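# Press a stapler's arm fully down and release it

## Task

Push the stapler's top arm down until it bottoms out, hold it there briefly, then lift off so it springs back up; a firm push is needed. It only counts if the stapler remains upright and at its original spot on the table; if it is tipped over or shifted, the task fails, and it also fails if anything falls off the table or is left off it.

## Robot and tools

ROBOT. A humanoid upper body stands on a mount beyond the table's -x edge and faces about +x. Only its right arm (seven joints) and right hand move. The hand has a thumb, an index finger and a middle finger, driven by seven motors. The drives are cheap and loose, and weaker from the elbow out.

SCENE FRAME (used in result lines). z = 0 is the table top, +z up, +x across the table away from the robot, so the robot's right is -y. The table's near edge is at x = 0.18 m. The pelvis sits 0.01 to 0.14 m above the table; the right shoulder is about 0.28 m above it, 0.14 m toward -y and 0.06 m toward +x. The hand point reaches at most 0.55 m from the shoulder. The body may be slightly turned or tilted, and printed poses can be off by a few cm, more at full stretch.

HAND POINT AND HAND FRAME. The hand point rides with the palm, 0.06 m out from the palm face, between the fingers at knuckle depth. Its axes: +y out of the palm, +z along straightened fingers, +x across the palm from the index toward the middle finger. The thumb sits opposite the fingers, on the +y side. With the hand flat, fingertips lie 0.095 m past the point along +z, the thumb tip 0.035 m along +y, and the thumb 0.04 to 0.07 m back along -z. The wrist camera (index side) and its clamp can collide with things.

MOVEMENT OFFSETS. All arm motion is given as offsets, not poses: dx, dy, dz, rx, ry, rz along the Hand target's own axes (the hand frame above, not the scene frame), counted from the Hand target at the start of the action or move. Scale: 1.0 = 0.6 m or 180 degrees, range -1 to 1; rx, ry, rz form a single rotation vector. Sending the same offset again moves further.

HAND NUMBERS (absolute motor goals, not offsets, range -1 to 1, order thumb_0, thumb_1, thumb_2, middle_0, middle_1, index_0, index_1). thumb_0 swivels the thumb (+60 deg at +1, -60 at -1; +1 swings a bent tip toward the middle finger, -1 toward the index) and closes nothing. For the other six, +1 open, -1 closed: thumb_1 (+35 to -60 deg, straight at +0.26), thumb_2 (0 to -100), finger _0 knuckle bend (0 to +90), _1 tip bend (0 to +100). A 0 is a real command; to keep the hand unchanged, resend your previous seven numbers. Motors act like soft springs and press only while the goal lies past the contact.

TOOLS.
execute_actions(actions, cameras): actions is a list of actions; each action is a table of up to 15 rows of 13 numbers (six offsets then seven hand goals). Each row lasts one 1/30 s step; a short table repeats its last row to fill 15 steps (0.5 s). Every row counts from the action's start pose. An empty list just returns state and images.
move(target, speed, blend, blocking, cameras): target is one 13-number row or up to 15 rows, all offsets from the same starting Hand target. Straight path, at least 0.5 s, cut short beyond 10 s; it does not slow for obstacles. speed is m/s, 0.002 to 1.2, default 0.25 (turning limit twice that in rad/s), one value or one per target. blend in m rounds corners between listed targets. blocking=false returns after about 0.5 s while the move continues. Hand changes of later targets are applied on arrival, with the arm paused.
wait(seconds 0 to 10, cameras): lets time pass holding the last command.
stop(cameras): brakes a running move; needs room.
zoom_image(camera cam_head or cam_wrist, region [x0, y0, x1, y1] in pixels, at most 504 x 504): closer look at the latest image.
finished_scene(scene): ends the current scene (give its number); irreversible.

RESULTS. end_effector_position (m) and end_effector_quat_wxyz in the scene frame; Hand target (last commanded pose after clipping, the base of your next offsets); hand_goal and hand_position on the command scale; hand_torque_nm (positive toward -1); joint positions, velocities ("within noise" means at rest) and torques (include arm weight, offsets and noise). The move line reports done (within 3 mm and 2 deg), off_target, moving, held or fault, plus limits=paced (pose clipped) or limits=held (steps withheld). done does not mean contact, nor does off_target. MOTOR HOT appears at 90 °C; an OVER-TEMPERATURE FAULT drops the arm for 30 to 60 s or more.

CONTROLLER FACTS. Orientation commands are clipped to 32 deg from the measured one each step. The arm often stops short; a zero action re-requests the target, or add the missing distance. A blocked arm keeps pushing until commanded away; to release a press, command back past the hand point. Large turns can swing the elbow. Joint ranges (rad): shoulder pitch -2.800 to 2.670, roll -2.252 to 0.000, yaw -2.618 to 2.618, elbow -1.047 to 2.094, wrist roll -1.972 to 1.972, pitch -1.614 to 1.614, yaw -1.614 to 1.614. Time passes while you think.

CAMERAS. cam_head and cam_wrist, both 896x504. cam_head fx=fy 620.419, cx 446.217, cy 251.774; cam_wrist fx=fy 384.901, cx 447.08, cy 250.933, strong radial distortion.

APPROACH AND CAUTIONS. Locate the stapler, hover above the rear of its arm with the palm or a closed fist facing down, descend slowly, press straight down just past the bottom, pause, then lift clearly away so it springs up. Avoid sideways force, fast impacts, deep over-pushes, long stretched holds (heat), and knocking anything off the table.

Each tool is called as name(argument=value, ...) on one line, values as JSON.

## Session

execute_actions(actions=[])

Scene clock: 0.00 s.
end_effector_position=(+0.2216, -0.3782, +0.1801) hand_goal=(+0.000, +0.263, +1.000, +1.000, +1.000, +1.000, +1.000) hand_position=(+0.000, +0.263, +1.000, +1.000, +1.000, +1.000, +1.000) hand_torque_nm=(+0.00, +0.00, +0.00, +0.00, +0.00, +0.00, +0.00) end_effector_quat_wxyz=(+0.646, +0.124, +0.418, -0.627)
Joint positions: [0.351 -0.455 -0.418 0.058 -0.192 -0.527 -1.089]
Joint velocities: within noise
Joint torques (N m): no reading
Hand target: +0.2216, -0.3782, +0.1801; +0.646, +0.124, +0.418, -0.627

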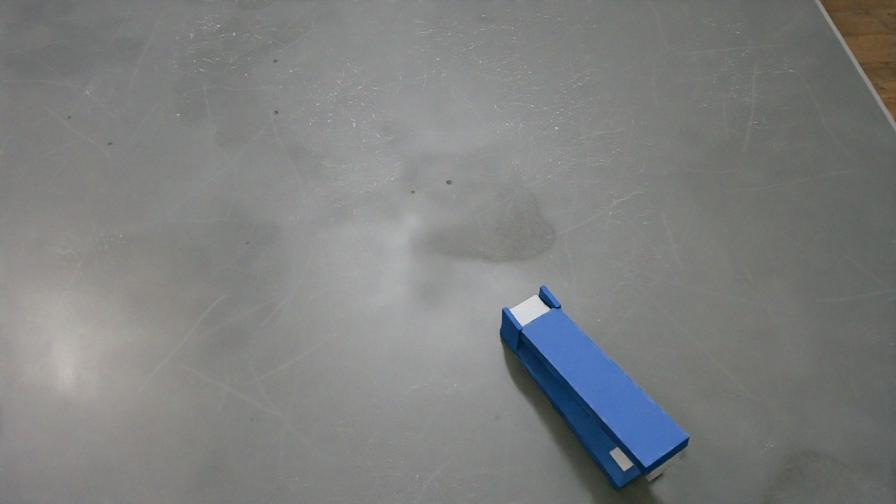

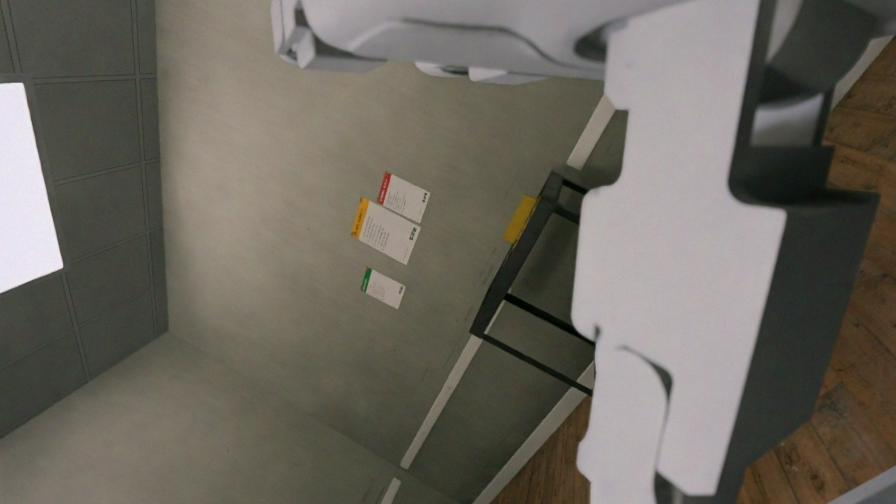

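move(target=[[-0.203, 0.048, -0.065, -0.177, -0.185, -0.018, 0, 1, -1, -1, -1, -1, -1], [-0.28, 0.15, -0.226, -0.354, -0.370, -0.036, 0, 1, -1, -1, -1, -1, -1]], speed=0.35, blend=[0.03, 0])

Scene clock: 9.40 s.
end_effector_position=(+0.2744, -0.1523, +0.1805) hand_goal=(+0.000, +1.000, -1.000, -1.000, -1.000, -1.000, -1.000) hand_position=(+0.000, +0.945, -0.938, -0.945, -0.940, -0.945, -0.940) hand_torque_nm=(+0.00, -0.07, +0.09, +0.07, +0.08, +0.07, +0.08) end_effector_quat_wxyz=(+0.695, -0.579, +0.276, -0.325)
Joint positions: [0.251 -1.078 -0.139 -0.57 -0.573 -0.335 -0.267]
Joint velocities: within noise
Joint torques (N m): [-1.59 -3.63 -1.46 -2.47 0.21 0.1 -0.71]
Hand target: +0.2745, -0.1503, +0.1800; +0.694, -0.583, +0.272, -0.323
Off the commanded pose: 0.002 m, 1 deg.
move: done

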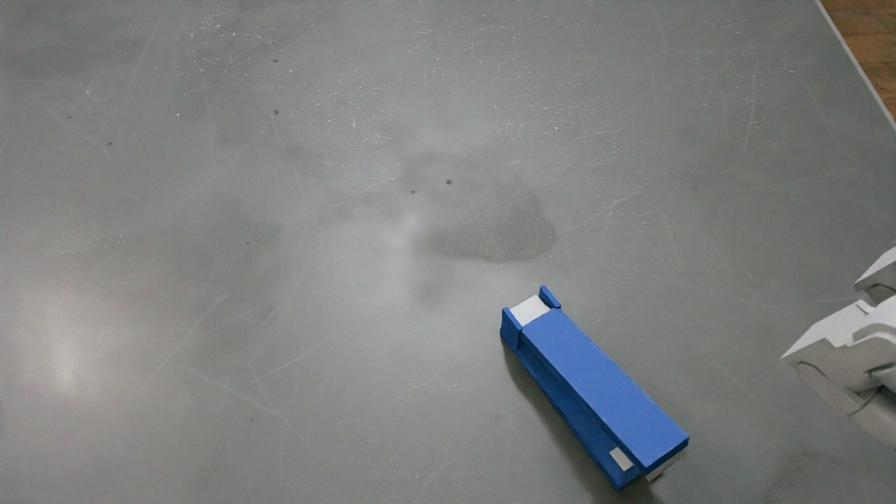

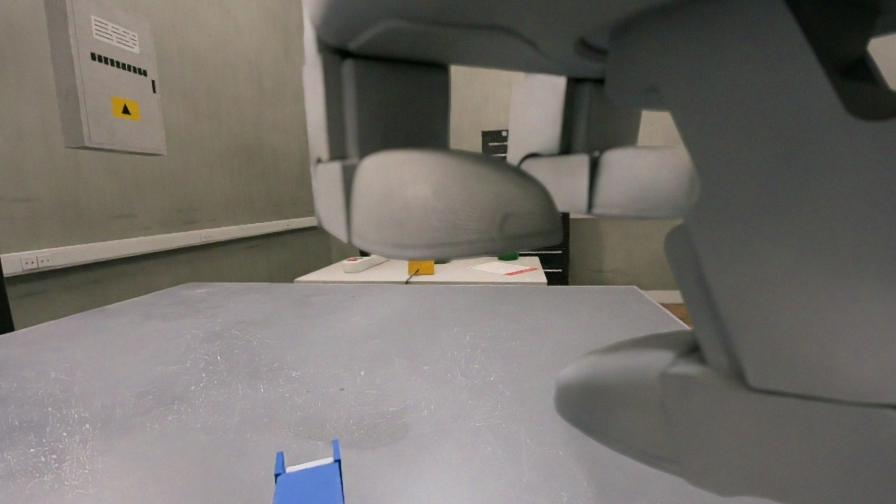

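move(target=[-0.042, 0.162, 0.008, -0.167, 0, 0, 0, 1, -1, -1, -1, -1, -1], speed=0.25)

zoom_image(camera="cam_head", region=[500, 250, 800, 504])

Scene clock: 12.40 s.
end_effector_position=(+0.2726, -0.1183, +0.0857) hand_goal=(+0.000, +1.000, -1.000, -1.000, -1.000, -1.000, -1.000) hand_position=(+0.000, +0.945, -0.939, -0.945, -0.940, -0.945, -0.940) hand_torque_nm=(+0.00, -0.07, +0.09, +0.07, +0.08, +0.07, +0.08) end_effector_quat_wxyz=(-0.520, +0.743, -0.346, +0.241)
Joint positions: [-0.191 -0.912 0.418 -0.507 -0.803 -0.017 0.318]
Joint velocities: within noise
Joint torques (N m): [-3.12 -2.15 -1.37 -1.94 0 0.11 -0.6]
Hand target: +0.2748, -0.1172, +0.0851; -0.519, +0.743, -0.346, +0.242
Off the commanded pose: 0.002 m, 0 deg.
move: done

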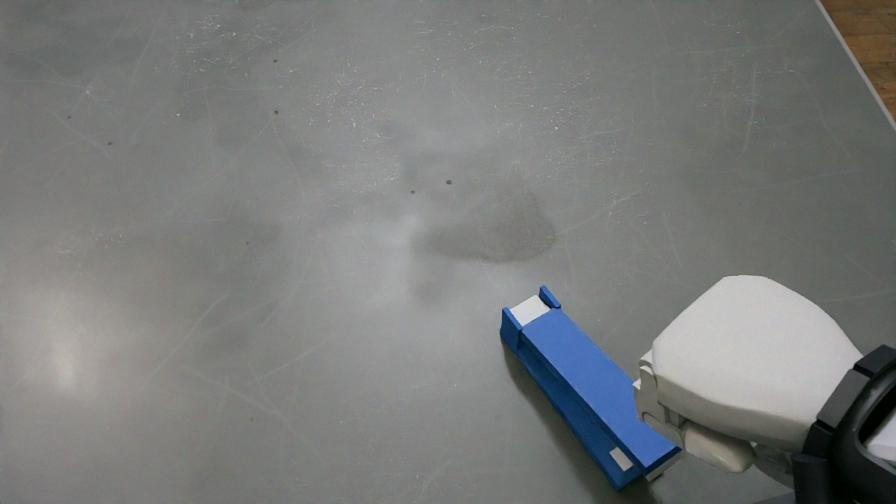

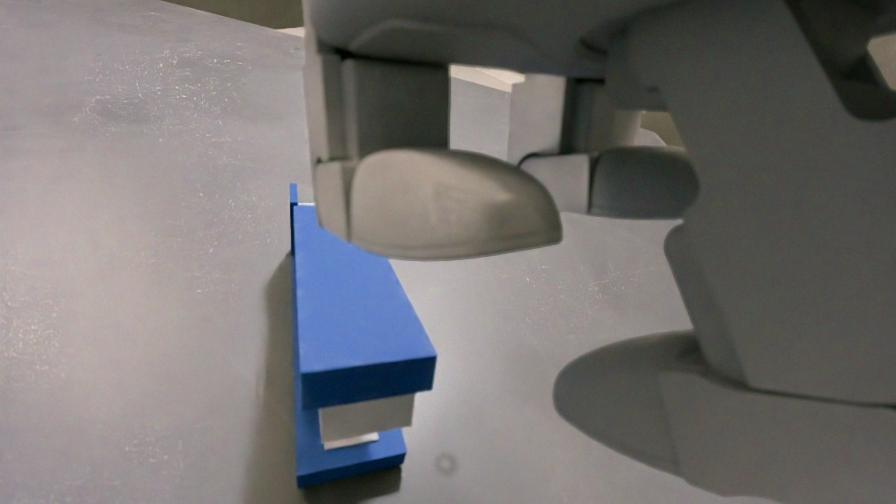

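Scaled by 1.680 from the camera's 896x504 image, which has a finer 1280x720 frame.

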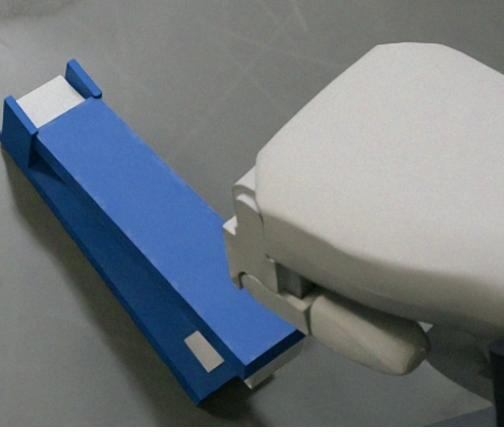

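move(target=[0.008, 0.047, 0.016, 0, 0, 0, 0, 1, -1, -1, -1, -1, -1], speed=0.12)

zoom_image(camera="cam_head", region=[500, 250, 800, 504])

Scene clock: 17.97 s.
end_effector_position=(+0.2740, -0.1239, +0.0545) hand_goal=(+0.000, +1.000, -1.000, -1.000, -1.000, -1.000, -1.000) hand_position=(+0.000, +0.945, -0.940, -0.945, -0.940, -0.945, -0.940) hand_torque_nm=(+0.00, -0.07, +0.08, +0.07, +0.08, +0.07, +0.08) end_effector_quat_wxyz=(-0.515, +0.744, -0.351, +0.240)
Joint positions: [-0.191 -0.868 0.472 -0.346 -0.865 -0.082 0.202]
Joint velocities: within noise
Joint torques (N m): [-3.32 -2.16 -1.42 -2.02 0.07 -0.17 -0.98]
Hand target: +0.2773, -0.1213, +0.0554; -0.519, +0.743, -0.346, +0.242
Off the commanded pose: 0.004 m, 1 deg.
move: off_target

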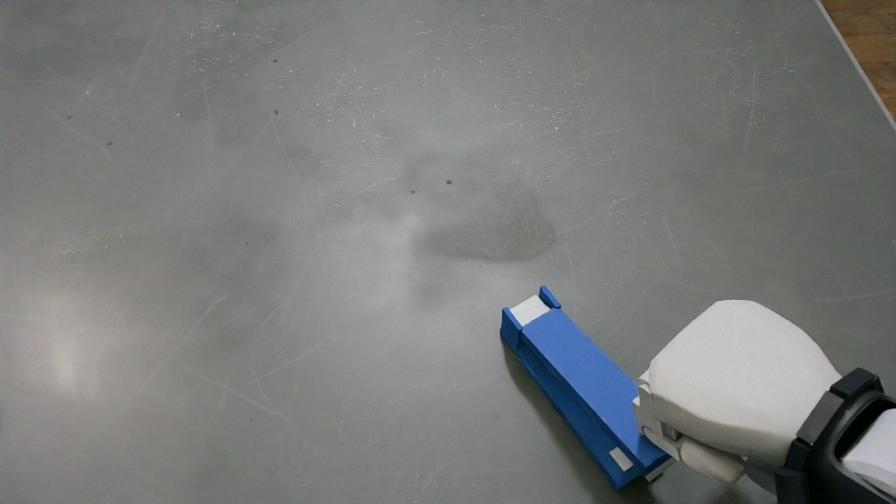

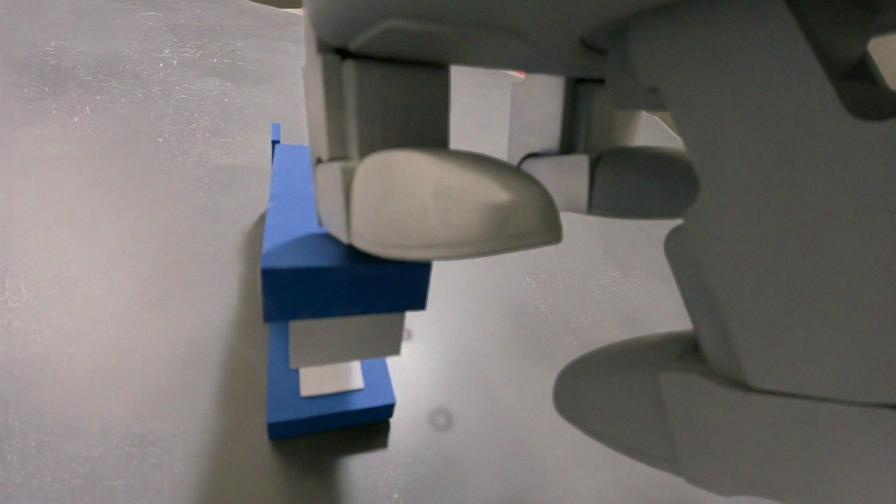

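Scaled by 1.680 from the camera's 896x504 image, which has a finer 1280x720 frame.

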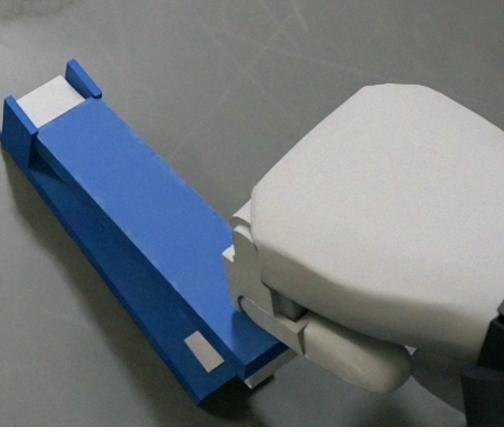

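move(target=[-0.0187, 0.192, 0.0075, 0, 0, 0, 0, 1, -1, -1, -1, -1, -1], speed=0.09)

zoom_image(camera="cam_head", region=[500, 250, 800, 504])

Scene clock: 21.57 s.
end_effector_position=(+0.2851, -0.1147, +0.0096) hand_goal=(+0.000, +1.000, -1.000, -1.000, -1.000, -1.000, -1.000) hand_position=(+0.000, +0.945, -0.940, -0.945, -0.940, -0.997, -0.940) hand_torque_nm=(+0.00, -0.07, +0.08, +0.07, +0.08, +0.00, +0.08) end_effector_quat_wxyz=(-0.608, +0.674, -0.307, +0.287)
Joint positions: [-0.219 -0.776 0.642 0.036 -1.017 -0.154 -0.405]
Joint velocities: within noise
Joint torques (N m): [2.39 -2.44 2.65 7.17 -1.11 0.72 3.32]
Hand target: +0.2431, -0.1354, -0.0544; -0.519, +0.743, -0.346, +0.242
Off the commanded pose: 0.079 m, 15 deg.
move: off_target

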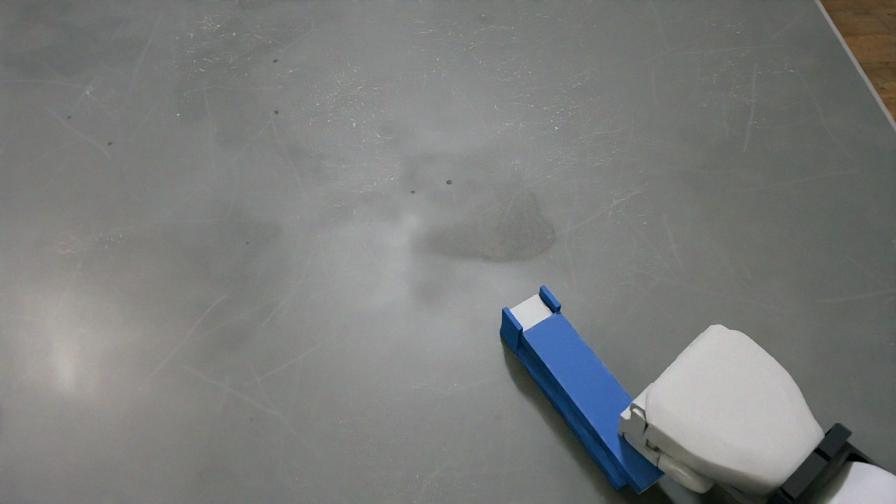

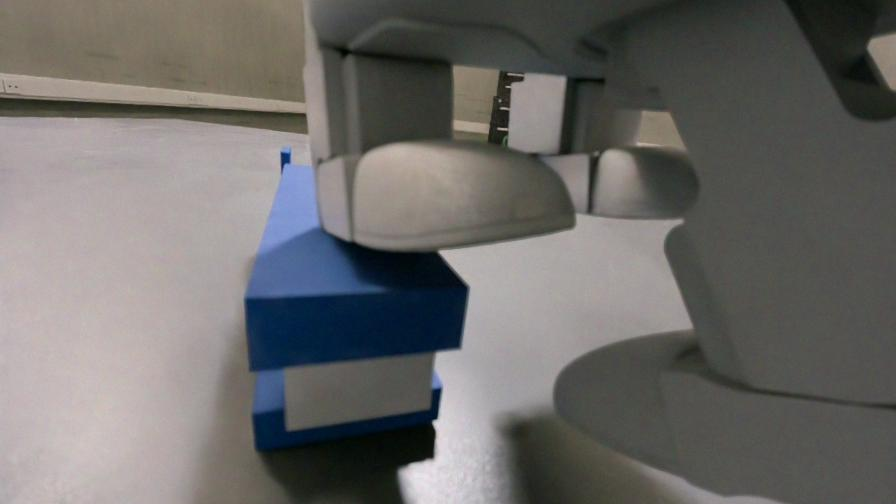

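Scaled by 1.680 from the camera's 896x504 image, which has a finer 1280x720 frame.

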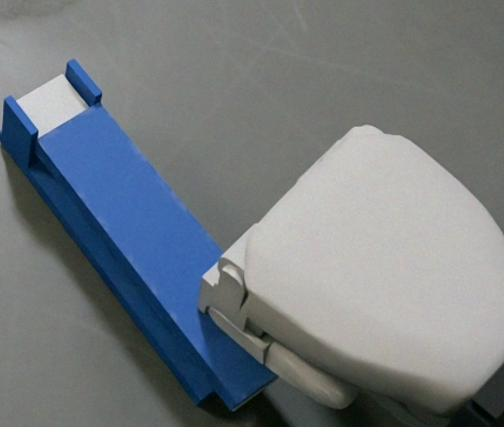

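move(target=[0, 0.047, 0.017, 0, 0, 0, 0, 1, -1, -1, -1, -1, -1], speed=0.1)

zoom_image(camera="cam_head", region=[500, 250, 800, 504])

Scene clock: 23.43 s.
end_effector_position=(+0.2958, -0.1081, +0.0069) hand_goal=(+0.000, +1.000, -1.000, -1.000, -1.000, -1.000, -1.000) hand_position=(+0.000, +0.945, -0.940, -0.945, -0.940, -0.997, -0.940) hand_torque_nm=(+0.00, -0.07, +0.08, +0.07, +0.08, +0.00, +0.08) end_effector_quat_wxyz=(+0.642, -0.642, +0.294, -0.300)
Joint positions: [-0.272 -0.736 0.686 0.16 -1.022 -0.174 -0.569]
Joint velocities: within noise
Joint torques (N m): [3.61 -2.41 3.79 10.4 -1.51 1.11 4.89]
Hand target: +0.2430, -0.1355, -0.0844; +0.519, -0.743, +0.346, -0.242
Off the commanded pose: 0.109 m, 20 deg.
move: off_target

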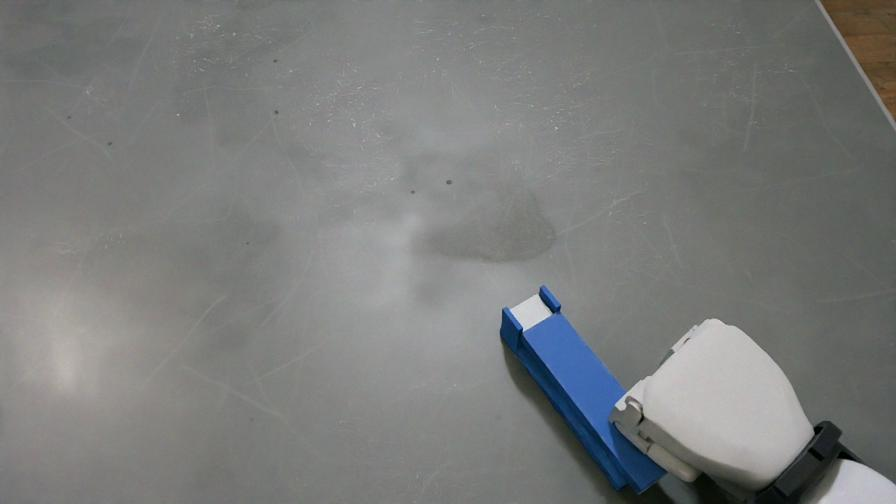

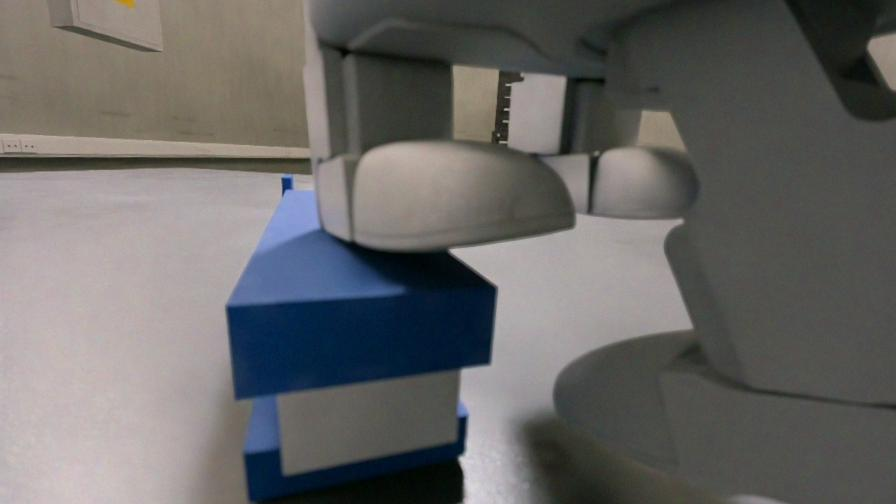

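Scaled by 1.680 from the camera's 896x504 image, which has a finer 1280x720 frame.

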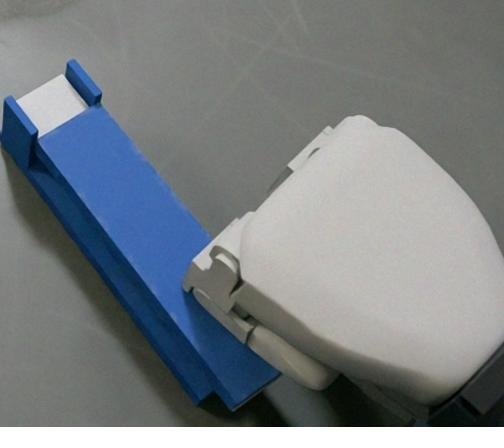

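move(target=[0.0205, -0.312, -0.0455, 0, 0, 0, 0, 1, -1, -1, -1, -1, -1], speed=0.15)

Scene clock: 26.60 s.
end_effector_position=(+0.2789, -0.1192, +0.0974) hand_goal=(+0.000, +1.000, -1.000, -1.000, -1.000, -1.000, -1.000) hand_position=(+0.000, +0.945, -0.940, -0.945, -0.940, -0.921, -0.940) hand_torque_nm=(+0.00, -0.07, +0.08, +0.07, +0.08, +0.10, +0.08) end_effector_quat_wxyz=(-0.519, +0.743, -0.348, +0.239)
Joint positions: [-0.282 -1.022 0.497 -0.539 -0.696 0.074 0.293]
Joint velocities: within noise
Joint torques (N m): [-2.74 -3.69 -2.47 -3.29 0.25 0.01 -0.59]
Hand target: +0.2805, -0.1200, +0.1008; -0.519, +0.743, -0.346, +0.242
Off the commanded pose: 0.004 m, 0 deg.
move: off_target

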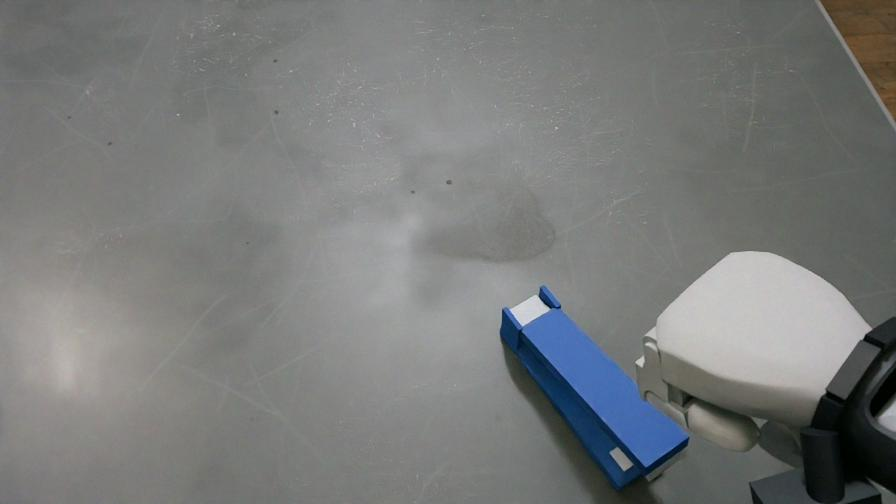

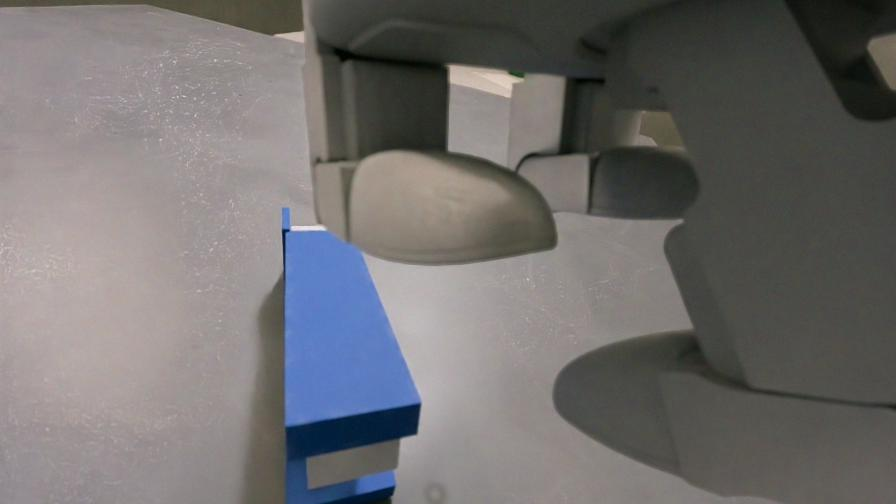

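finished_scene(scene=3)

The scene is finished: the task was done.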